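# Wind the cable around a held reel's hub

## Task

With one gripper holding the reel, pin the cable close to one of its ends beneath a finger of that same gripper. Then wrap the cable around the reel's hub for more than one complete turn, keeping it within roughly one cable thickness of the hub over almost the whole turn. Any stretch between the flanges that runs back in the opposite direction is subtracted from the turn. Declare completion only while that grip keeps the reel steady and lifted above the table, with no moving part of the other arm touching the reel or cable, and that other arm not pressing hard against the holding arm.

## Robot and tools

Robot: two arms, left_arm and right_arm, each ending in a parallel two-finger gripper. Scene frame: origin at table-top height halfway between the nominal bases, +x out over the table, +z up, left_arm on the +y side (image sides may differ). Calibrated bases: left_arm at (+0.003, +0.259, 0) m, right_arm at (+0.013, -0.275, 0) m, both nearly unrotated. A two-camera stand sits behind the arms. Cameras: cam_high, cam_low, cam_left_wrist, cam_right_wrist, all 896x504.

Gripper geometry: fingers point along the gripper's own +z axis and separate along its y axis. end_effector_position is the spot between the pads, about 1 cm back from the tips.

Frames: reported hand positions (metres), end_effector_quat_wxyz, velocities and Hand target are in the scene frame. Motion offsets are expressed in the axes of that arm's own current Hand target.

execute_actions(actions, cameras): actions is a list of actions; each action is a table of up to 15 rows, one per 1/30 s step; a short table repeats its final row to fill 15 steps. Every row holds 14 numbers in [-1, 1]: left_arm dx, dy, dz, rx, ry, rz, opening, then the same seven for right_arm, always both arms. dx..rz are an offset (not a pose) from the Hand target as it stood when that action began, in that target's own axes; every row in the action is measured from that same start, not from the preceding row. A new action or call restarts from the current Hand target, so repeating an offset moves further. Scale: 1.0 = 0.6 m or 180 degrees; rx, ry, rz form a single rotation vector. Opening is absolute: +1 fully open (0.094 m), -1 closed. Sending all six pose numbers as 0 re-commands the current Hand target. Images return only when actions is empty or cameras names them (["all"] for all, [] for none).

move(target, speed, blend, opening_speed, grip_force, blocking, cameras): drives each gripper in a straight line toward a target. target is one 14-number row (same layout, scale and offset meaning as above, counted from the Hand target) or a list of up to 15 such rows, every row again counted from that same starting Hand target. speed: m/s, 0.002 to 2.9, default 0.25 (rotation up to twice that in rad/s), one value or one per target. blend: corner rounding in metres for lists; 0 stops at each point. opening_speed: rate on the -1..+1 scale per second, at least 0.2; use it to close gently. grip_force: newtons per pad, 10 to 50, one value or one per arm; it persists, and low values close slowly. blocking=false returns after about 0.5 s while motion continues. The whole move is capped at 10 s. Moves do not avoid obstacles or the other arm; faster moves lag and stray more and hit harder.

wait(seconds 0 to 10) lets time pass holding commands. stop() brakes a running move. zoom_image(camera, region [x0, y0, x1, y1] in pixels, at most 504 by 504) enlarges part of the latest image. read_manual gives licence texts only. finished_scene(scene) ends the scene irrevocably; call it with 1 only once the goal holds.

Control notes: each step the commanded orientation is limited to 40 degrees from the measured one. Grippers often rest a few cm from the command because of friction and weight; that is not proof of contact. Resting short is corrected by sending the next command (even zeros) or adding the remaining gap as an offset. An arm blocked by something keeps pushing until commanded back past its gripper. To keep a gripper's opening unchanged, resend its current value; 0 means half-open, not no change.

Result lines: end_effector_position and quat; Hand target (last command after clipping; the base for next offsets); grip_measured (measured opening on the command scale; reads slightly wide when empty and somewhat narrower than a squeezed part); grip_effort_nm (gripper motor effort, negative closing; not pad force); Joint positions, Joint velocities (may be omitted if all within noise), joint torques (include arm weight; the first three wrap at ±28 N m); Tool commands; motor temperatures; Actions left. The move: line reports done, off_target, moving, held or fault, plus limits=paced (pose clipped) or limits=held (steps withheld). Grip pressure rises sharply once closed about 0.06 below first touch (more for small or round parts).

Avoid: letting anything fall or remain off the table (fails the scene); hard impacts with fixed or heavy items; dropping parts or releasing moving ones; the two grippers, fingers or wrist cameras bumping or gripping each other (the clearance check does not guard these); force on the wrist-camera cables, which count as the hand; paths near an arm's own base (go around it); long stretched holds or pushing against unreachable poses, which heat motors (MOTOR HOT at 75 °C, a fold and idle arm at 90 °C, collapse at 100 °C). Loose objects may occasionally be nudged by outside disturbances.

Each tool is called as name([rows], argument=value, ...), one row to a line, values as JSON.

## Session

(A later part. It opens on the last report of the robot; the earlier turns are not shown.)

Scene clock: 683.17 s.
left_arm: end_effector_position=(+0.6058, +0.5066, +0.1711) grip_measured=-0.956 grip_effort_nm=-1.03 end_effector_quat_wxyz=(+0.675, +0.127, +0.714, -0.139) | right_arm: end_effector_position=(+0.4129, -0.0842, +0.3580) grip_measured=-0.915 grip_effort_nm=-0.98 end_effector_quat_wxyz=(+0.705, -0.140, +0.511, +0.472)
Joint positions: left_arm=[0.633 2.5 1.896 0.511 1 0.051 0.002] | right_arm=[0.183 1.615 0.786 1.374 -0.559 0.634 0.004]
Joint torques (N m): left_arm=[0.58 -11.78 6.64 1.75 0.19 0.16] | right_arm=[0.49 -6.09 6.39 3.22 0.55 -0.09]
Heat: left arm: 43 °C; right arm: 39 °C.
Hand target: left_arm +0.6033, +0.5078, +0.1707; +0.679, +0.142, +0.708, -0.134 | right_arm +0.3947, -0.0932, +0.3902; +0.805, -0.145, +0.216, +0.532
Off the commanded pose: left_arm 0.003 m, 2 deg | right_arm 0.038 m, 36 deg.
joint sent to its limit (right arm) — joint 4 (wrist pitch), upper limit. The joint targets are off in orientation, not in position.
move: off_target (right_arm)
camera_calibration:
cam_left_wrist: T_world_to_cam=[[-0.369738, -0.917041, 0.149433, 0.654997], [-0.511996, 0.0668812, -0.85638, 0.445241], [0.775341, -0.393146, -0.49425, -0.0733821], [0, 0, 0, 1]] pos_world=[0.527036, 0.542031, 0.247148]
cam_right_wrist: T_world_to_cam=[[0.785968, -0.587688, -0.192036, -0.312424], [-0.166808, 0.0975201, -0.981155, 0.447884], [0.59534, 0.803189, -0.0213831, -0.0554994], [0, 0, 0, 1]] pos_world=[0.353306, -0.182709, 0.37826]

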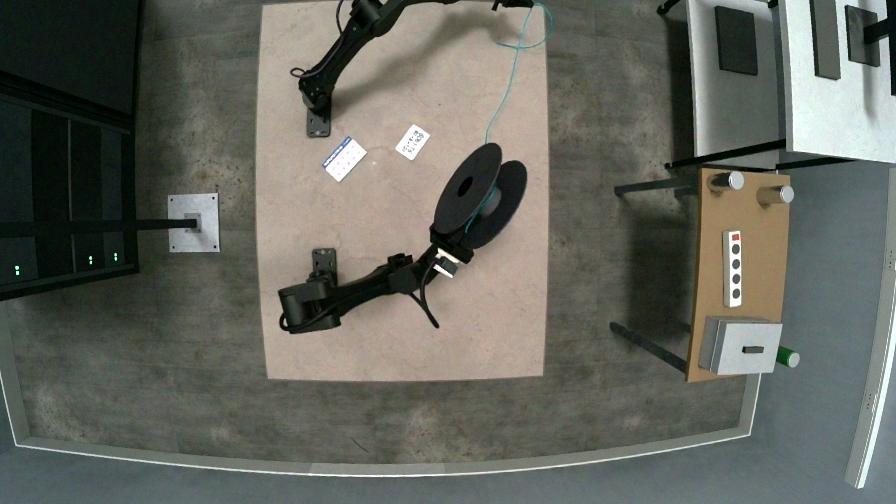

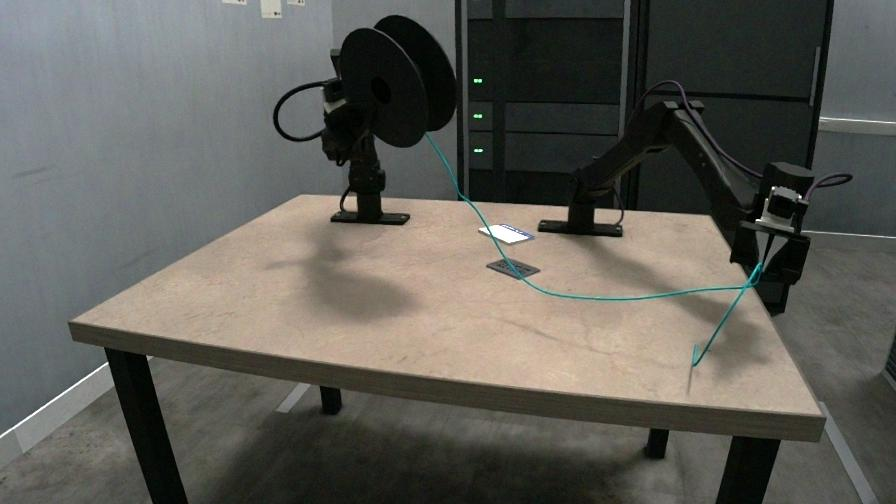

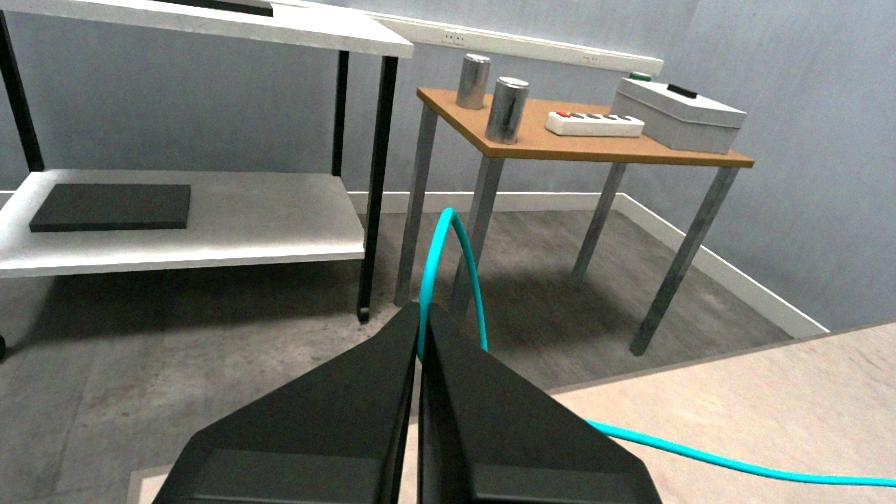

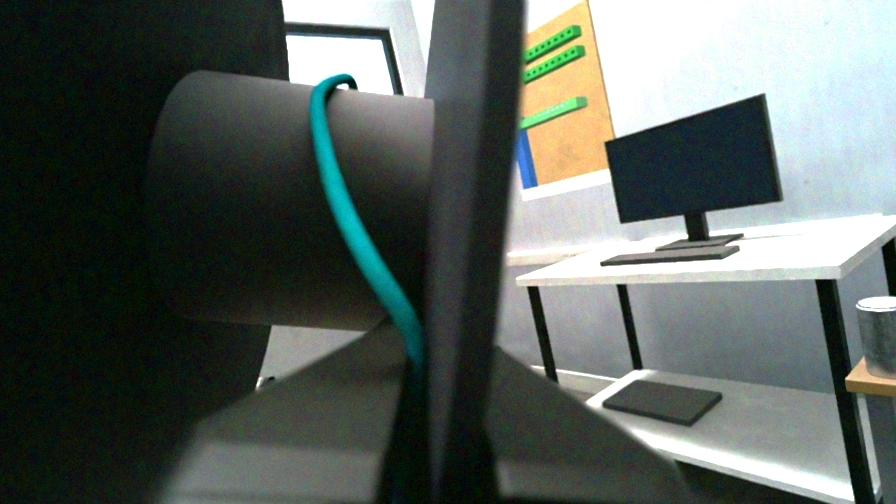

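move(target=[-0.02,-0.54,0.038,0,0,0,-1,-0.346,-0.2,-0.125,0.416,0.14,0.017,-1], speed=0.15, cameras=["all"])

Scene clock: 714.77 s.
left_arm: end_effector_position=(+0.5026, +0.1977, +0.1497) grip_measured=-0.956 grip_effort_nm=-1.03 end_effector_quat_wxyz=(+0.641, +0.139, +0.740, -0.146) | right_arm: end_effector_position=(+0.4218, -0.3366, +0.4080) grip_measured=-0.915 grip_effort_nm=-0.98 end_effector_quat_wxyz=(+0.636, +0.274, +0.667, +0.274)
Joint positions: left_arm=[0.036 1.867 0.794 0.925 0.43 0.023 0.002] | right_arm=[-0.321 1.186 1.165 -0.022 -0.293 0.784 0.004]
Joint torques (N m): left_arm=[-0.12 -10.04 4.37 2.54 -0.15 -0.05] | right_arm=[-0.53 -3.9 12.55 1.44 0.15 0.02]
Motor temperatures (°C): left_arm=[26 36 37 44 30 30 33] | right_arm=[28 32 38 42 28 26 31]
Heat: left arm: 44 °C; right arm: 42 °C.
Hand target: left_arm +0.5010, +0.1994, +0.1805; +0.679, +0.142, +0.708, -0.134 | right_arm +0.4201, -0.3399, +0.4301; +0.651, +0.271, +0.655, +0.271
Off the commanded pose: left_arm 0.031 m, 6 deg | right_arm 0.022 m, 2 deg.
move: off_target (left_arm, right_arm)
camera_calibration:
cam_left_wrist: T_world_to_cam=[[-0.383539, -0.909518, 0.160232, 0.340521], [-0.578095, 0.101137, -0.809677, 0.414246], [0.720211, -0.403173, -0.564578, -0.0851256], [0, 0, 0, 1]] pos_world=[0.431385, 0.233494, 0.232783]
cam_right_wrist: T_world_to_cam=[[-0.0347025, -0.779226, -0.625781, 0.000481529], [-0.499147, 0.555982, -0.664632, 0.688353], [0.865822, 0.289292, -0.408242, 0.0138055], [0, 0, 0, 1]] pos_world=[0.331653, -0.386331, 0.463439]

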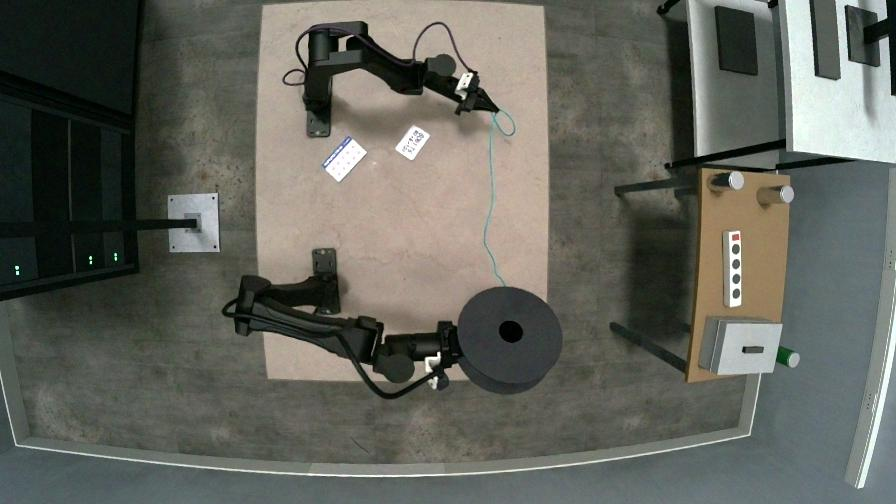

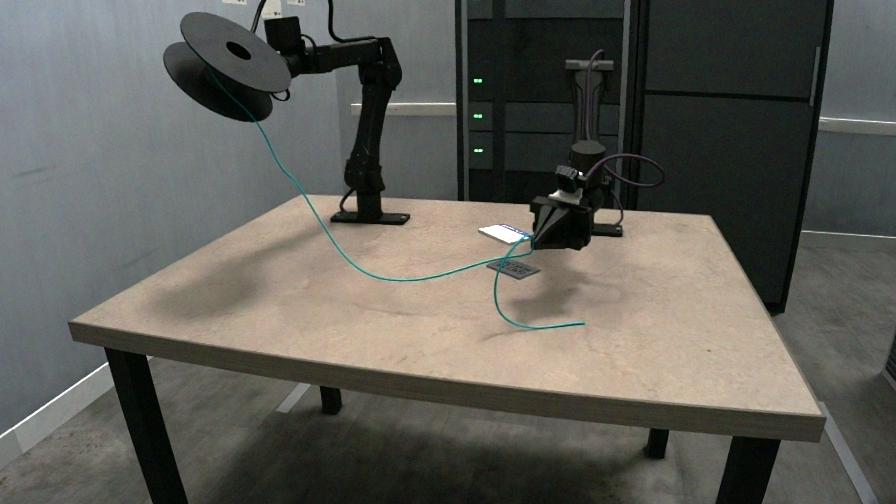

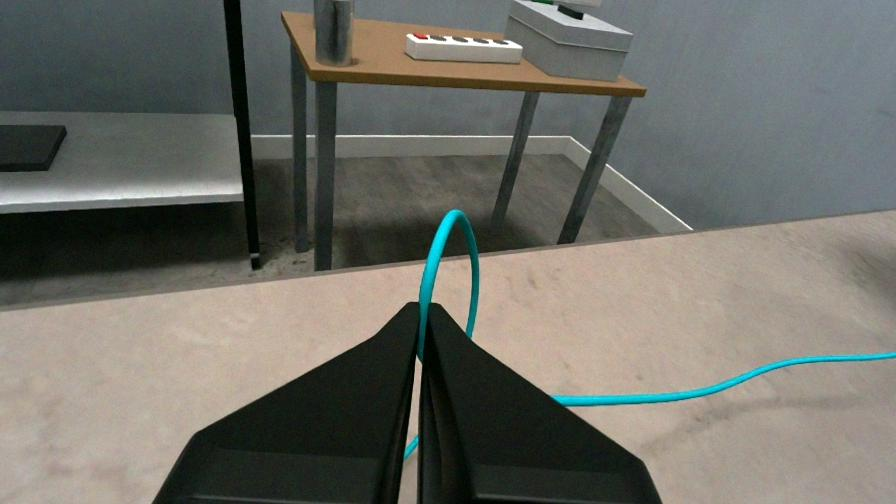

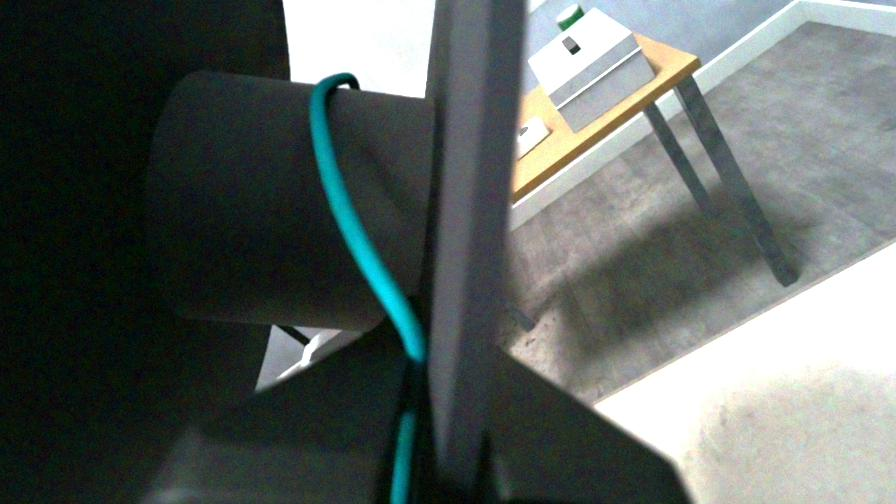

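move(target=[-0.398,-0.16,-0.248,0,0,0,-1,0.035,-0.035,0.083,0.177,-0.177,0,-1], speed=0.15, cameras=["all"])

Scene clock: 725.33 s.
left_arm: end_effector_position=(+0.3411, +0.1603, +0.4121) grip_measured=-0.956 grip_effort_nm=-1.03 end_effector_quat_wxyz=(+0.674, +0.148, +0.710, -0.139) | right_arm: end_effector_position=(+0.4657, -0.3387, +0.3651) grip_measured=-0.915 grip_effort_nm=-0.98 end_effector_quat_wxyz=(+0.674, +0.484, +0.558, -0.032)
Joint positions: left_arm=[-0.151 0.965 1.089 -0.18 0.248 0.016 0.002] | right_arm=[0.14 1.52 1.32 0.047 0.939 0.792 0.004]
Joint torques (N m): left_arm=[-0.53 -1.96 10.3 1.54 -0.17 -0.07] | right_arm=[0.61 -6.38 12.41 2.34 0.38 0.05]
Heat: left arm: 44 °C; right arm: 41 °C.
Hand target: left_arm +0.3359, +0.1630, +0.4252; +0.679, +0.142, +0.708, -0.134 | right_arm +0.4697, -0.3398, +0.4002; +0.706, +0.500, +0.502, -0.001
Off the commanded pose: left_arm 0.014 m, 1 deg | right_arm 0.035 m, 8 deg.
move: off_target (left_arm, right_arm)
camera_calibration:
cam_left_wrist: T_world_to_cam=[[-0.400318, -0.908518, 0.11975, 0.224811], [-0.501413, 0.107783, -0.858468, 0.529971], [0.767027, -0.403704, -0.49869, 0.121288], [0, 0, 0, 1]] pos_world=[0.262699, 0.196087, 0.488528]
cam_right_wrist: T_world_to_cam=[[-0.638153, -0.569906, -0.517656, 0.286017], [-0.0578821, 0.70597, -0.705872, 0.543266], [0.76773, -0.420492, -0.483505, -0.208355], [0, 0, 0, 1]] pos_world=[0.373928, -0.308139, 0.430794]

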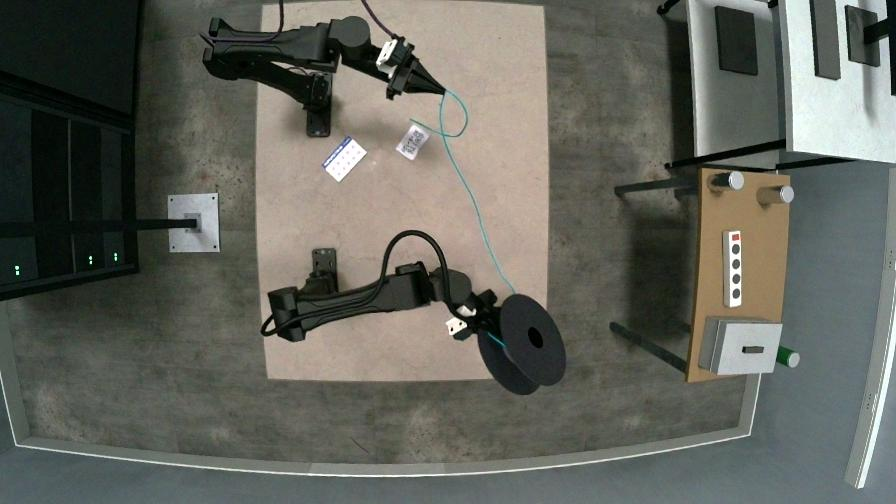

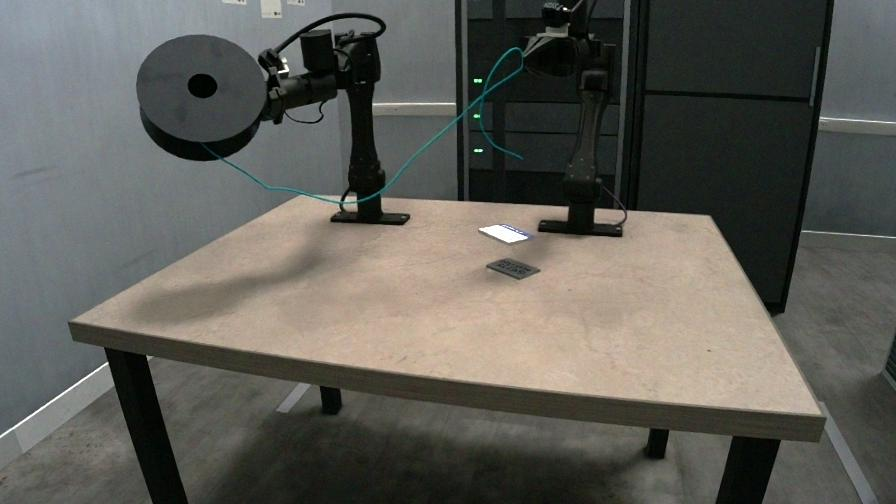

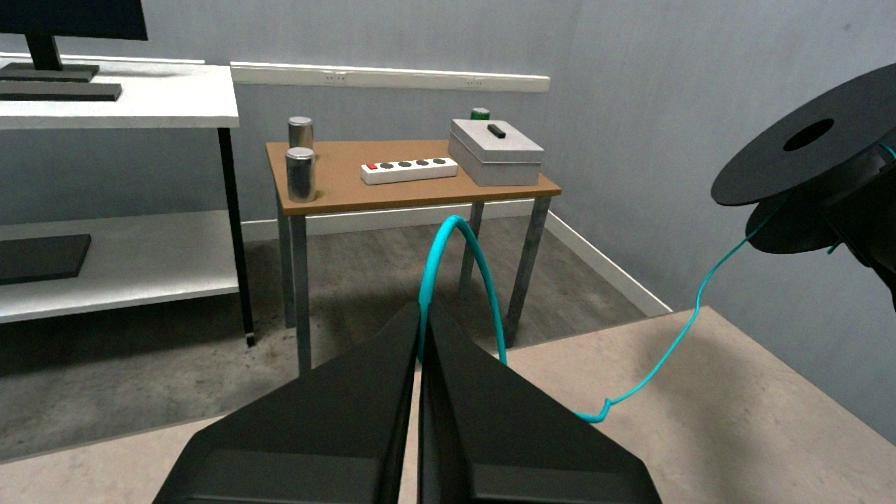

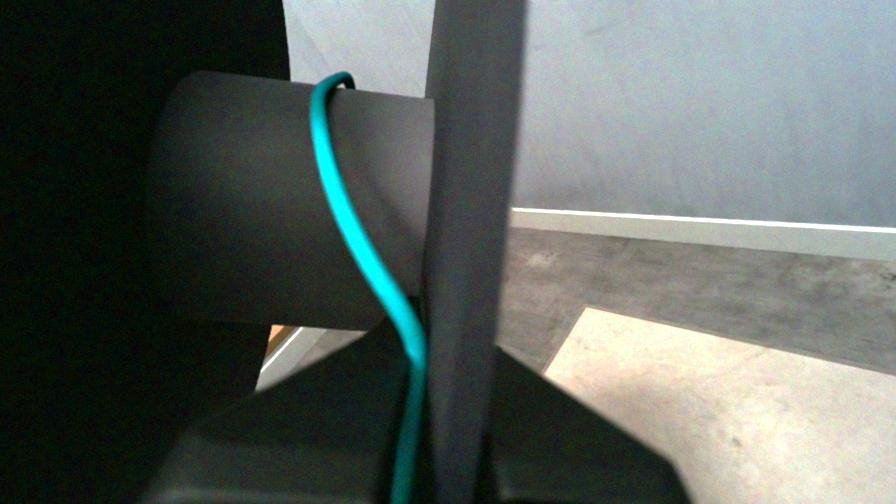

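move(target=[-0.167,0,0,0,0,0,-1,0.05,-0.05,0.07,0.098,-0.098,0,-1], speed=0.12, cameras=["all"])

Scene clock: 734.23 s.
left_arm: end_effector_position=(+0.3436, +0.1590, +0.5191) grip_measured=-0.956 grip_effort_nm=-1.03 end_effector_quat_wxyz=(+0.679, +0.148, +0.705, -0.138) | right_arm: end_effector_position=(+0.4996, -0.3643, +0.3385) grip_measured=-0.915 grip_effort_nm=-0.98 end_effector_quat_wxyz=(+0.671, +0.572, +0.437, -0.177)
Joint positions: left_arm=[-0.158 1.175 1.657 -0.522 0.239 0.016 0.002] | right_arm=[0.138 1.891 1.603 0.116 1.354 0.829 0.004]
Joint torques (N m): left_arm=[-0.58 -1.58 9.06 1.53 -0.16 -0.08] | right_arm=[-0.65 -9.18 11.74 1.9 0.5 0.14]
Heat: left arm: 43 °C; right arm: 41 °C.
Hand target: left_arm +0.3398, +0.1611, +0.5253; +0.679, +0.142, +0.708, -0.134 | right_arm +0.4992, -0.3694, +0.3575; +0.689, +0.596, +0.382, -0.154
Off the commanded pose: left_arm 0.008 m, 1 deg | right_arm 0.020 m, 8 deg.
move: off_target (right_arm)
camera_calibration:
cam_left_wrist: T_world_to_cam=[[-0.399951, -0.909209, 0.115664, 0.213984], [-0.488803, 0.104842, -0.866072, 0.623402], [0.775314, -0.402923, -0.486356, 0.162794], [0, 0, 0, 1]] pos_world=[0.264087, 0.194791, 0.594337]
cam_right_wrist: T_world_to_cam=[[-0.805974, -0.291912, -0.514969, 0.463562], [0.241713, 0.631828, -0.736456, 0.378209], [0.540353, -0.718039, -0.438678, -0.267984], [0, 0, 0, 1]] pos_world=[0.427007, -0.296066, 0.399696]

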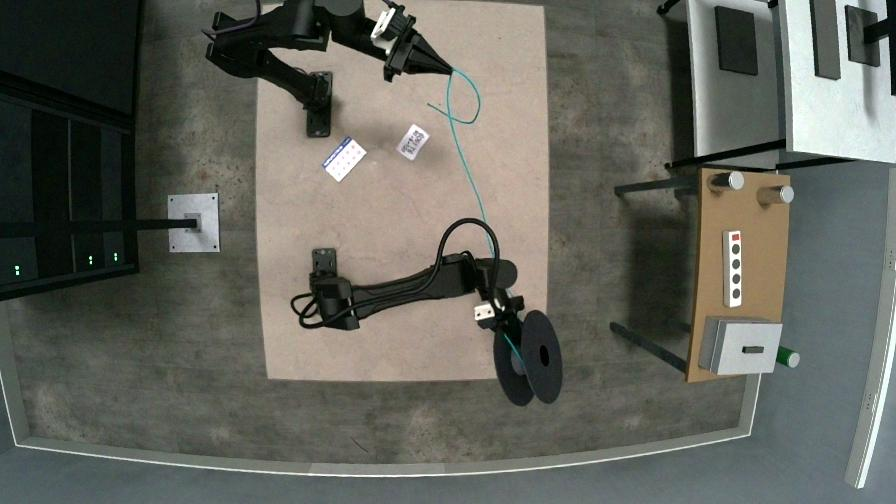

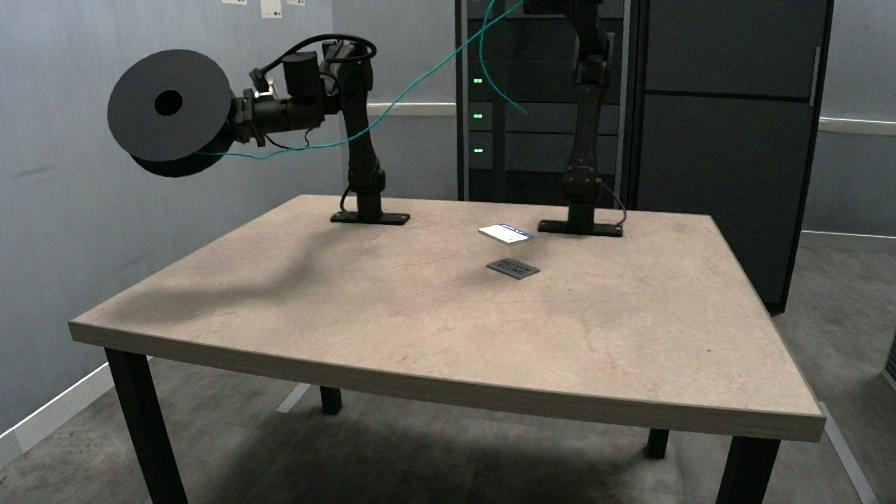

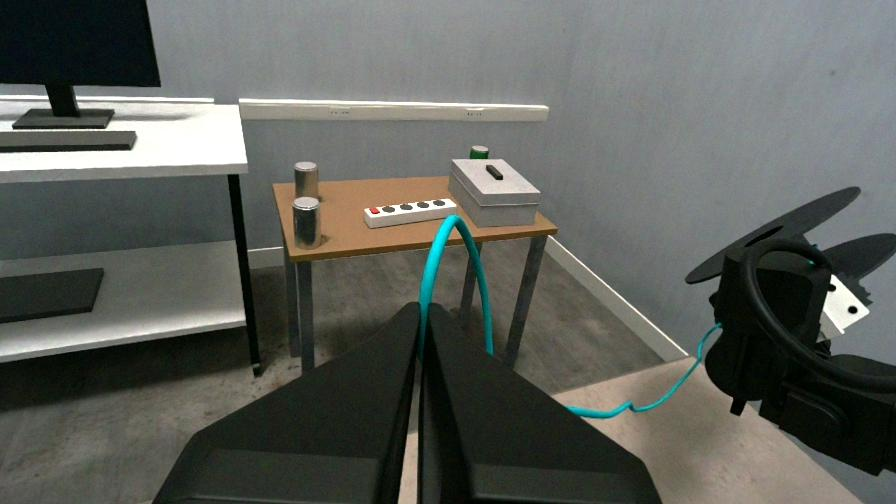

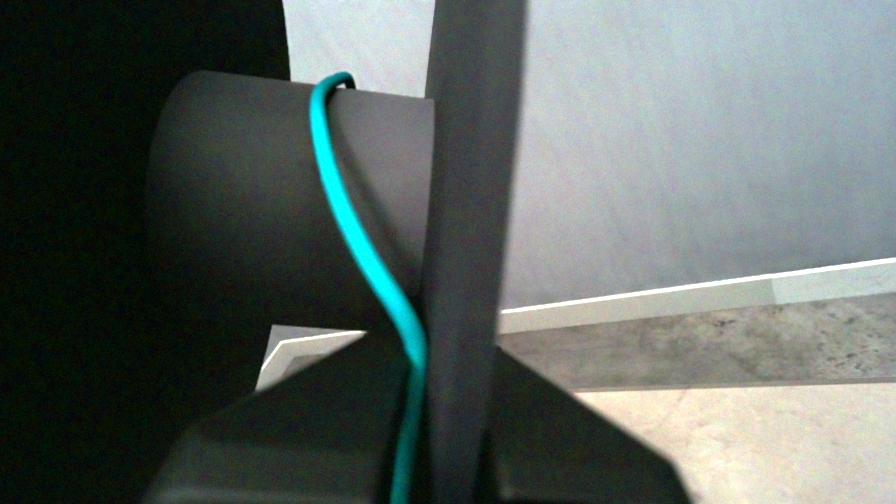

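move(target=[0,0,0,0,0,0,-1,0.002,-0.046,-0.152,-0.336,-0.001,-0.458,-1], speed=0.15, cameras=["all"])

Scene clock: 752.50 s.
left_arm: end_effector_position=(+0.3436, +0.1590, +0.5191) grip_measured=-0.956 grip_effort_nm=-1.03 end_effector_quat_wxyz=(+0.679, +0.148, +0.705, -0.138) | right_arm: end_effector_position=(+0.4572, -0.2881, +0.3135) grip_measured=-0.915 grip_effort_nm=-0.98 end_effector_quat_wxyz=(+0.592, -0.193, +0.697, -0.355)
Joint positions: left_arm=[-0.158 1.175 1.657 -0.522 0.239 0.016 0.002] | right_arm=[0.083 1.322 0.886 0.386 0.394 -0.791 0.004]
Joint torques (N m): left_arm=[-0.59 -1.61 9.07 1.53 -0.16 -0.08] | right_arm=[-0.88 -9.11 9.95 1.44 -0.14 -0.06]
Heat: left arm: 42 °C; right arm: 40 °C.
Hand target: left_arm +0.3398, +0.1611, +0.5253; +0.679, +0.142, +0.708, -0.134 | right_arm +0.4503, -0.2902, +0.3375; +0.611, -0.183, +0.684, -0.354
Off the commanded pose: left_arm 0.008 m, 1 deg | right_arm 0.025 m, 3 deg.
move: off_target (right_arm)
camera_calibration:
cam_left_wrist: T_world_to_cam=[[-0.399951, -0.909209, 0.115664, 0.213984], [-0.488803, 0.104842, -0.866072, 0.623402], [0.775314, -0.402923, -0.486356, 0.162794], [0, 0, 0, 1]] pos_world=[0.264087, 0.194791, 0.594337]
cam_right_wrist: T_world_to_cam=[[-0.143948, -0.581258, 0.800886, -0.359806], [-0.656989, -0.549087, -0.516594, 0.323624], [0.74003, -0.600536, -0.302839, -0.301298], [0, 0, 0, 1]] pos_world=[0.383794, -0.212383, 0.364101]

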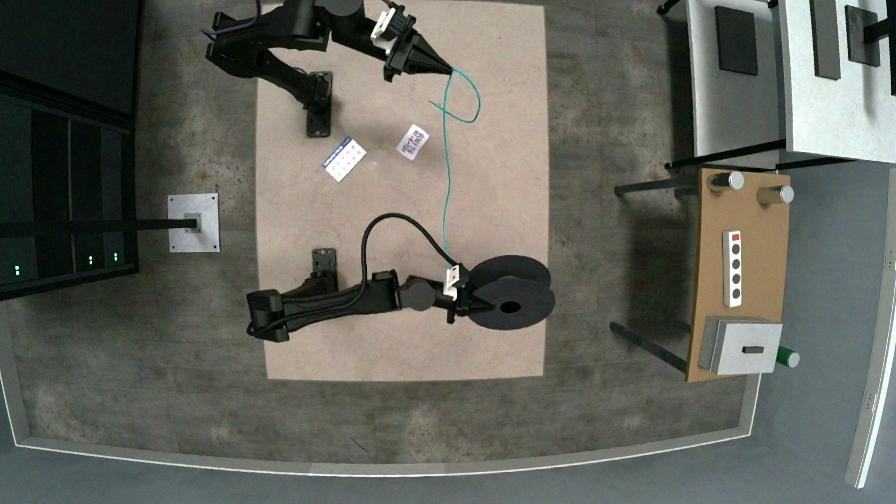

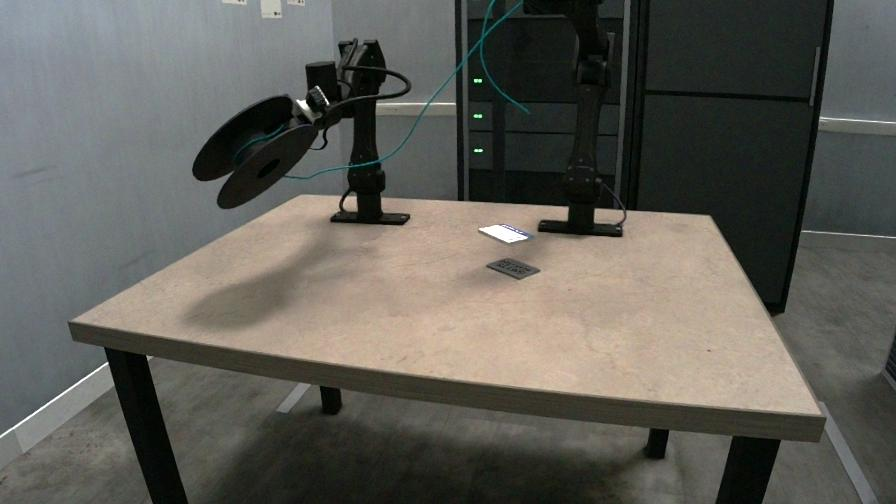

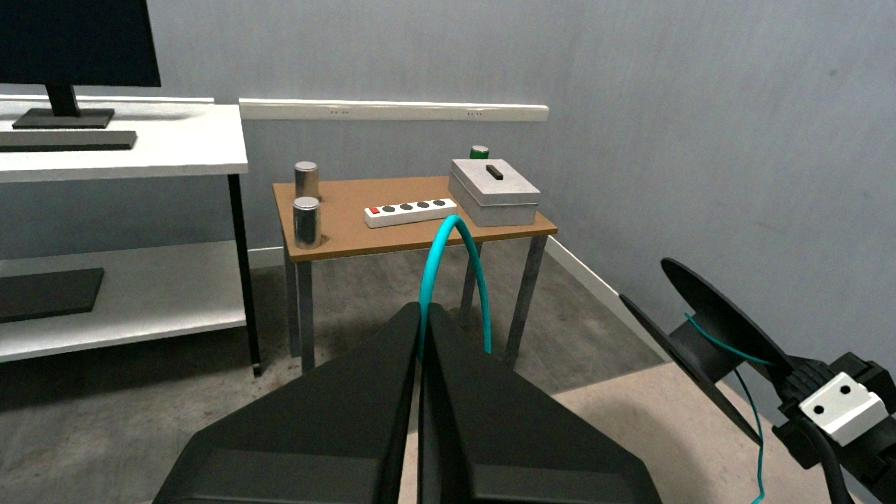

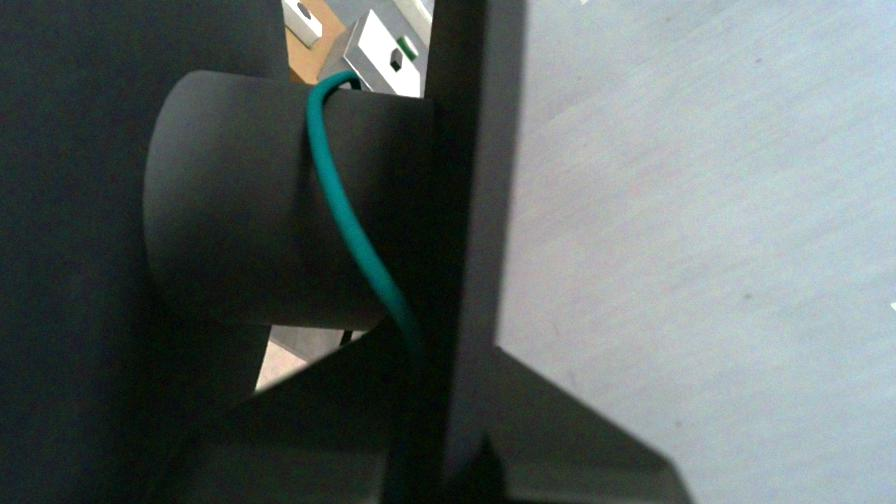

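execute_actions(actions=[])

zoom_image(camera="cam_low", region=[180, 60, 480, 260])

zoom_image(camera="cam_left_wrist", region=[500, 100, 896, 504])

zoom_image(camera="cam_right_wrist", region=[200, 0, 700, 504])

Scene clock: 766.03 s.
left_arm: end_effector_position=(+0.3436, +0.1590, +0.5191) grip_measured=-0.956 grip_effort_nm=-1.03 end_effector_quat_wxyz=(+0.679, +0.148, +0.705, -0.138) | right_arm: end_effector_position=(+0.4572, -0.2881, +0.3135) grip_measured=-0.915 grip_effort_nm=-0.98 end_effector_quat_wxyz=(+0.592, -0.193, +0.697, -0.355)
Joint positions: left_arm=[-0.158 1.175 1.657 -0.522 0.239 0.016 0.002] | right_arm=[0.083 1.322 0.886 0.386 0.394 -0.791 0.004]
Joint velocities: within noise
Joint torques (N m): left_arm=[-0.58 -1.59 9.11 1.53 -0.16 -0.08] | right_arm=[-0.77 -9.18 9.88 1.45 -0.13 -0.01]
Motor temperatures (°C): left_arm=[26 32 37 42 30 29 33] | right_arm=[28 32 39 39 27 26 31]
Heat: left arm: 42 °C; right arm: 39 °C.
Hand target: left_arm +0.3398, +0.1611, +0.5253; +0.679, +0.142, +0.708, -0.134 | right_arm +0.4503, -0.2902, +0.3375; +0.611, -0.183, +0.684, -0.354
Tool commands: left_gripper/opening=-1.0 right_gripper/opening=-1.0
Off the commanded pose: left_arm 0.008 m, 1 deg | right_arm 0.025 m, 3 deg.
camera_calibration:
cam_left_wrist: T_world_to_cam=[[-0.399951, -0.909209, 0.115664, 0.213984], [-0.488803, 0.104842, -0.866072, 0.623402], [0.775314, -0.402923, -0.486356, 0.162794], [0, 0, 0, 1]] pos_world=[0.264087, 0.194791, 0.594337]
cam_right_wrist: T_world_to_cam=[[-0.143948, -0.581258, 0.800886, -0.359806], [-0.656989, -0.549087, -0.516594, 0.323624], [0.74003, -0.600536, -0.302839, -0.301298], [0, 0, 0, 1]] pos_world=[0.383794, -0.212383, 0.364101]

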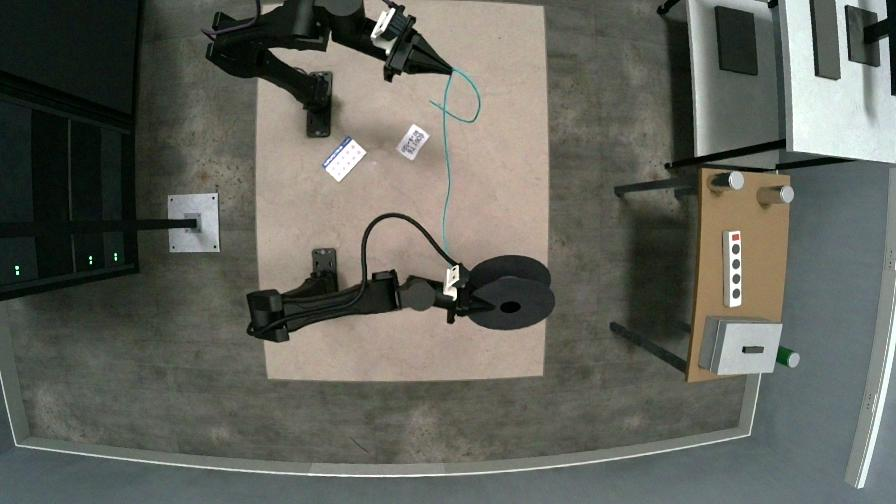

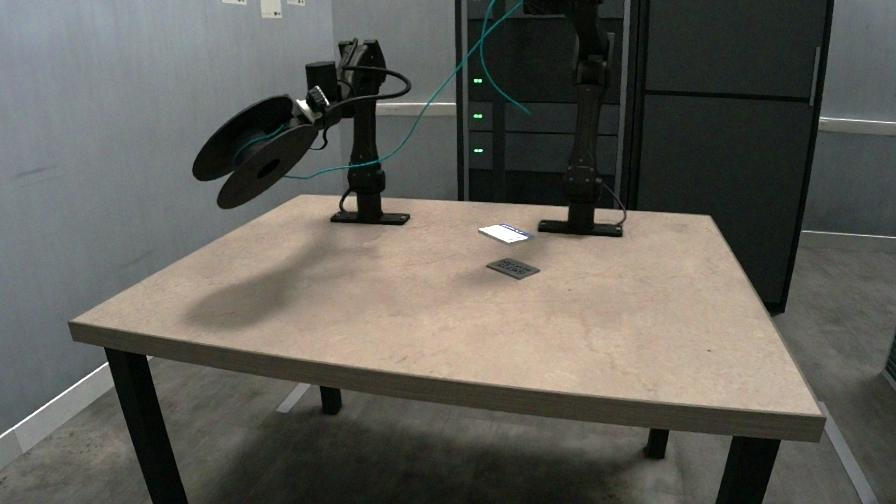

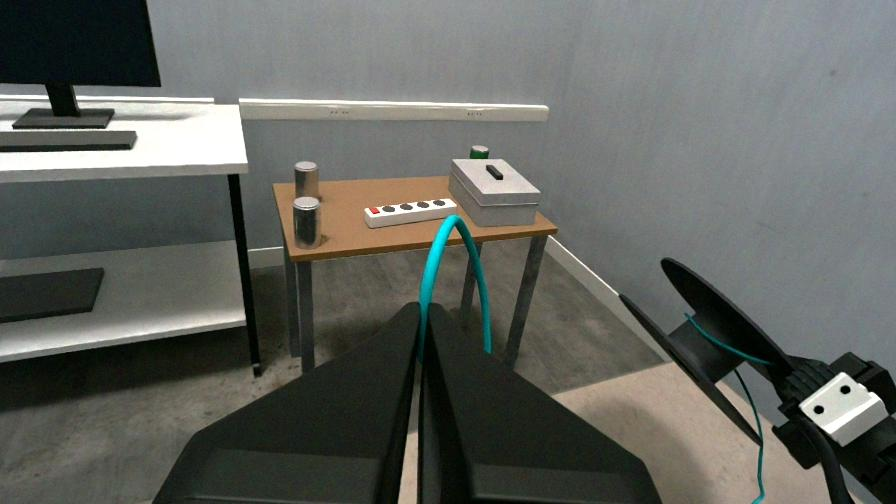

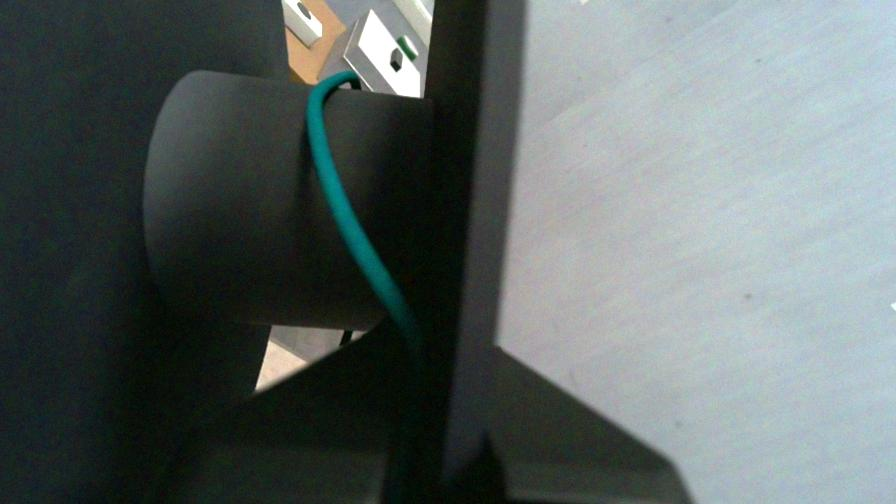

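Scaled by 1.680 from the camera's 896x504 image, which has a finer 1280x720 frame.

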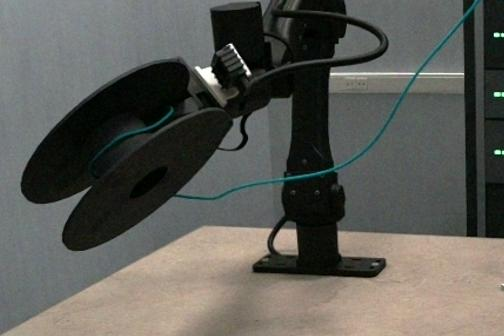

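Scaled by 1.248 from the camera's 896x504 image, which has a finer 1280x720 frame.

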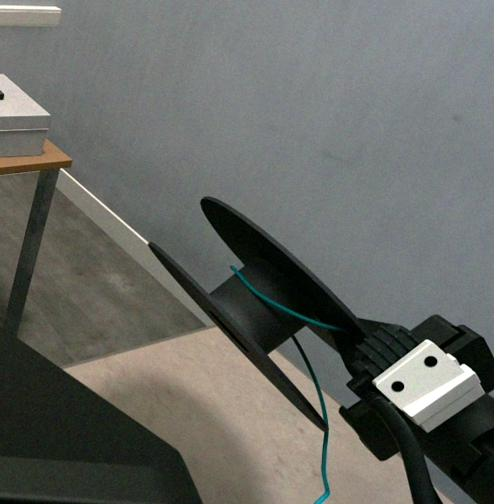

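Scaled by 1.000.

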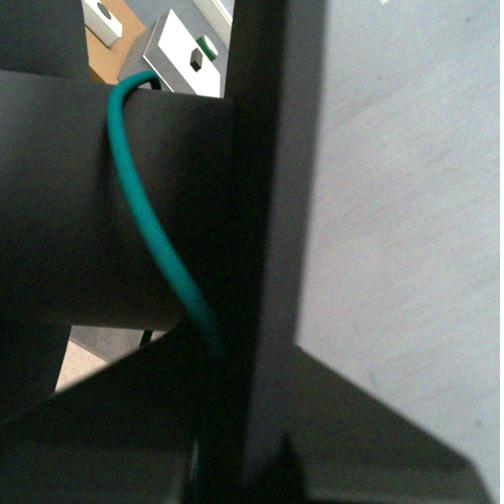

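move(target=[0,0,0,0,0,0,-1,0.121,0.042,0.015,0,0,-0.083,-1], speed=0.12, cameras=["all"])

zoom_image(camera="cam_low", region=[180, 80, 480, 280])

Scene clock: 776.13 s.
left_arm: end_effector_position=(+0.3436, +0.1590, +0.5191) grip_measured=-0.956 grip_effort_nm=-1.03 end_effector_quat_wxyz=(+0.679, +0.148, +0.705, -0.138) | right_arm: end_effector_position=(+0.4456, -0.3256, +0.2469) grip_measured=-0.915 grip_effort_nm=-0.98 end_effector_quat_wxyz=(+0.520, -0.289, +0.685, -0.421)
Joint positions: left_arm=[-0.158 1.175 1.657 -0.522 0.239 0.016 0.002] | right_arm=[-0.049 1.34 0.683 0.549 0.273 -1.051 0.004]
Joint torques (N m): left_arm=[-0.59 -1.61 9.09 1.53 -0.16 -0.07] | right_arm=[-0.43 -4.29 7.69 2.79 -0.13 -0.03]
Heat: left arm: 41 °C; right arm: 39 °C.
Hand target: left_arm +0.3398, +0.1611, +0.5253; +0.679, +0.142, +0.708, -0.134 | right_arm +0.4500, -0.3249, +0.2683; +0.560, -0.270, +0.654, -0.431
Off the commanded pose: left_arm 0.008 m, 1 deg | right_arm 0.022 m, 6 deg.
move: off_target (right_arm)
camera_calibration:
cam_left_wrist: T_world_to_cam=[[-0.399951, -0.909209, 0.115664, 0.213984], [-0.488803, 0.104842, -0.866072, 0.623402], [0.775314, -0.402923, -0.486356, 0.162794], [0, 0, 0, 1]] pos_world=[0.264087, 0.194791, 0.594337]
cam_right_wrist: T_world_to_cam=[[-0.0275989, -0.370712, 0.928338, -0.344736], [-0.703357, -0.6527, -0.281552, 0.189987], [0.710301, -0.660723, -0.242729, -0.356686], [0, 0, 0, 1]] pos_world=[0.377468, -0.239464, 0.286945]

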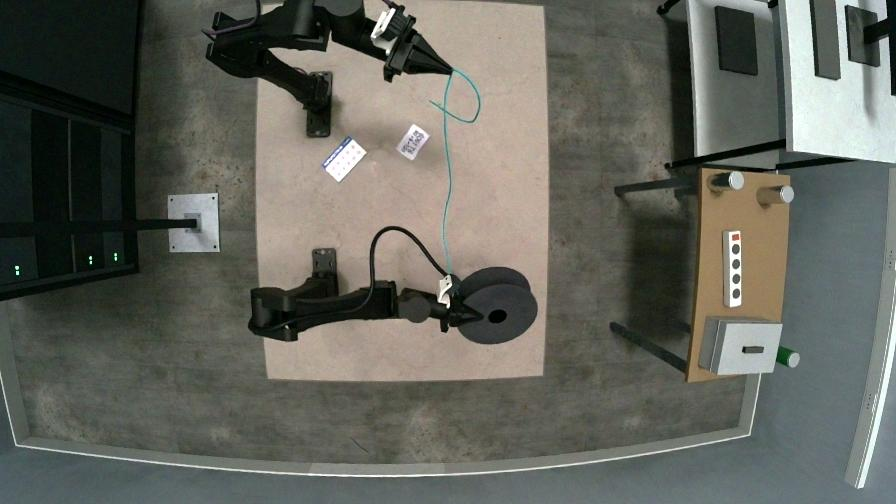

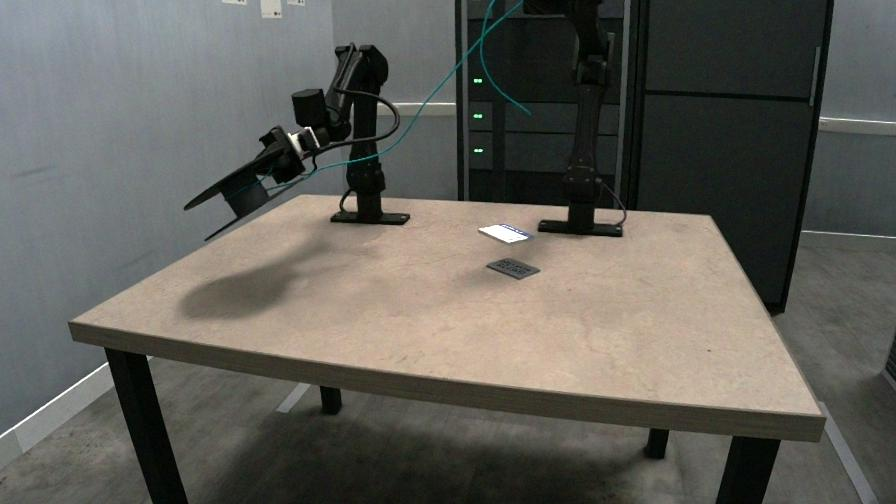

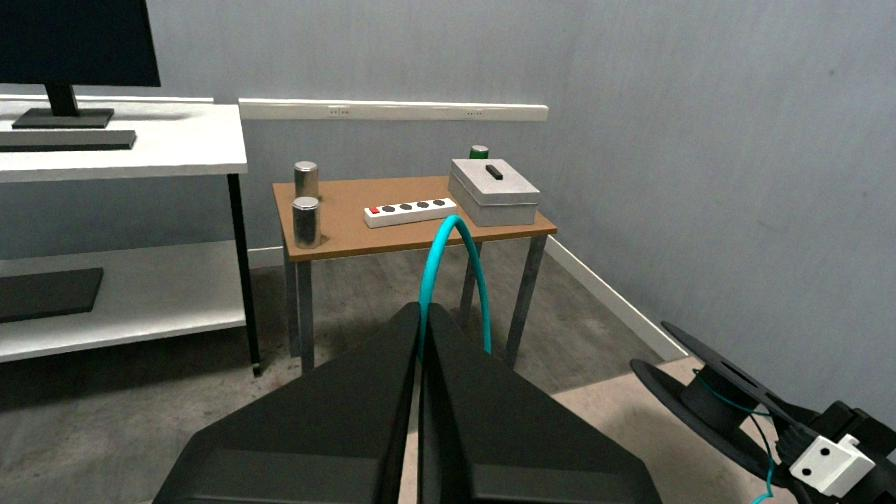

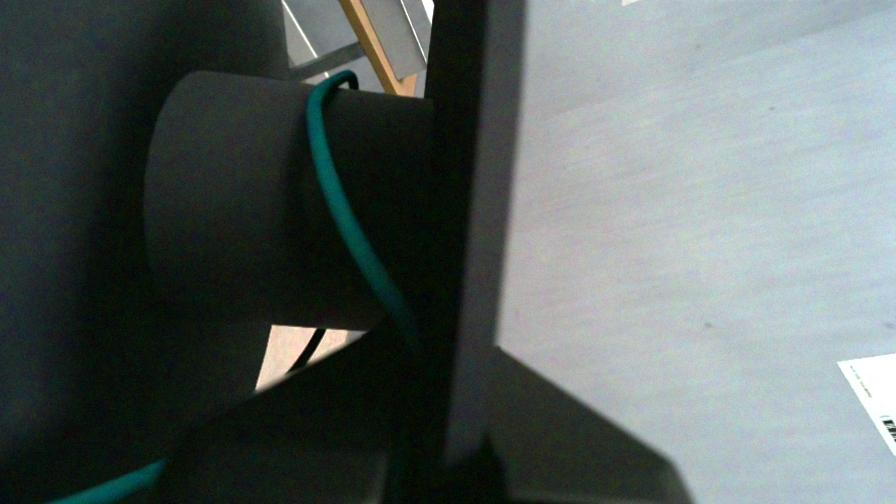

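Scaled by 1.680 from the camera's 896x504 image, which has a finer 1280x720 frame.

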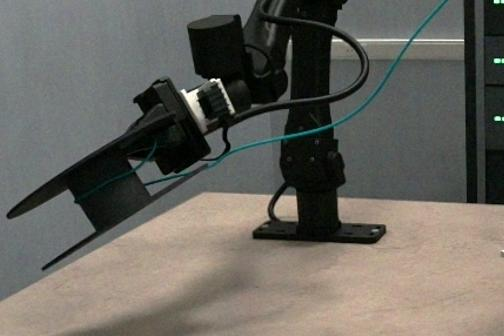

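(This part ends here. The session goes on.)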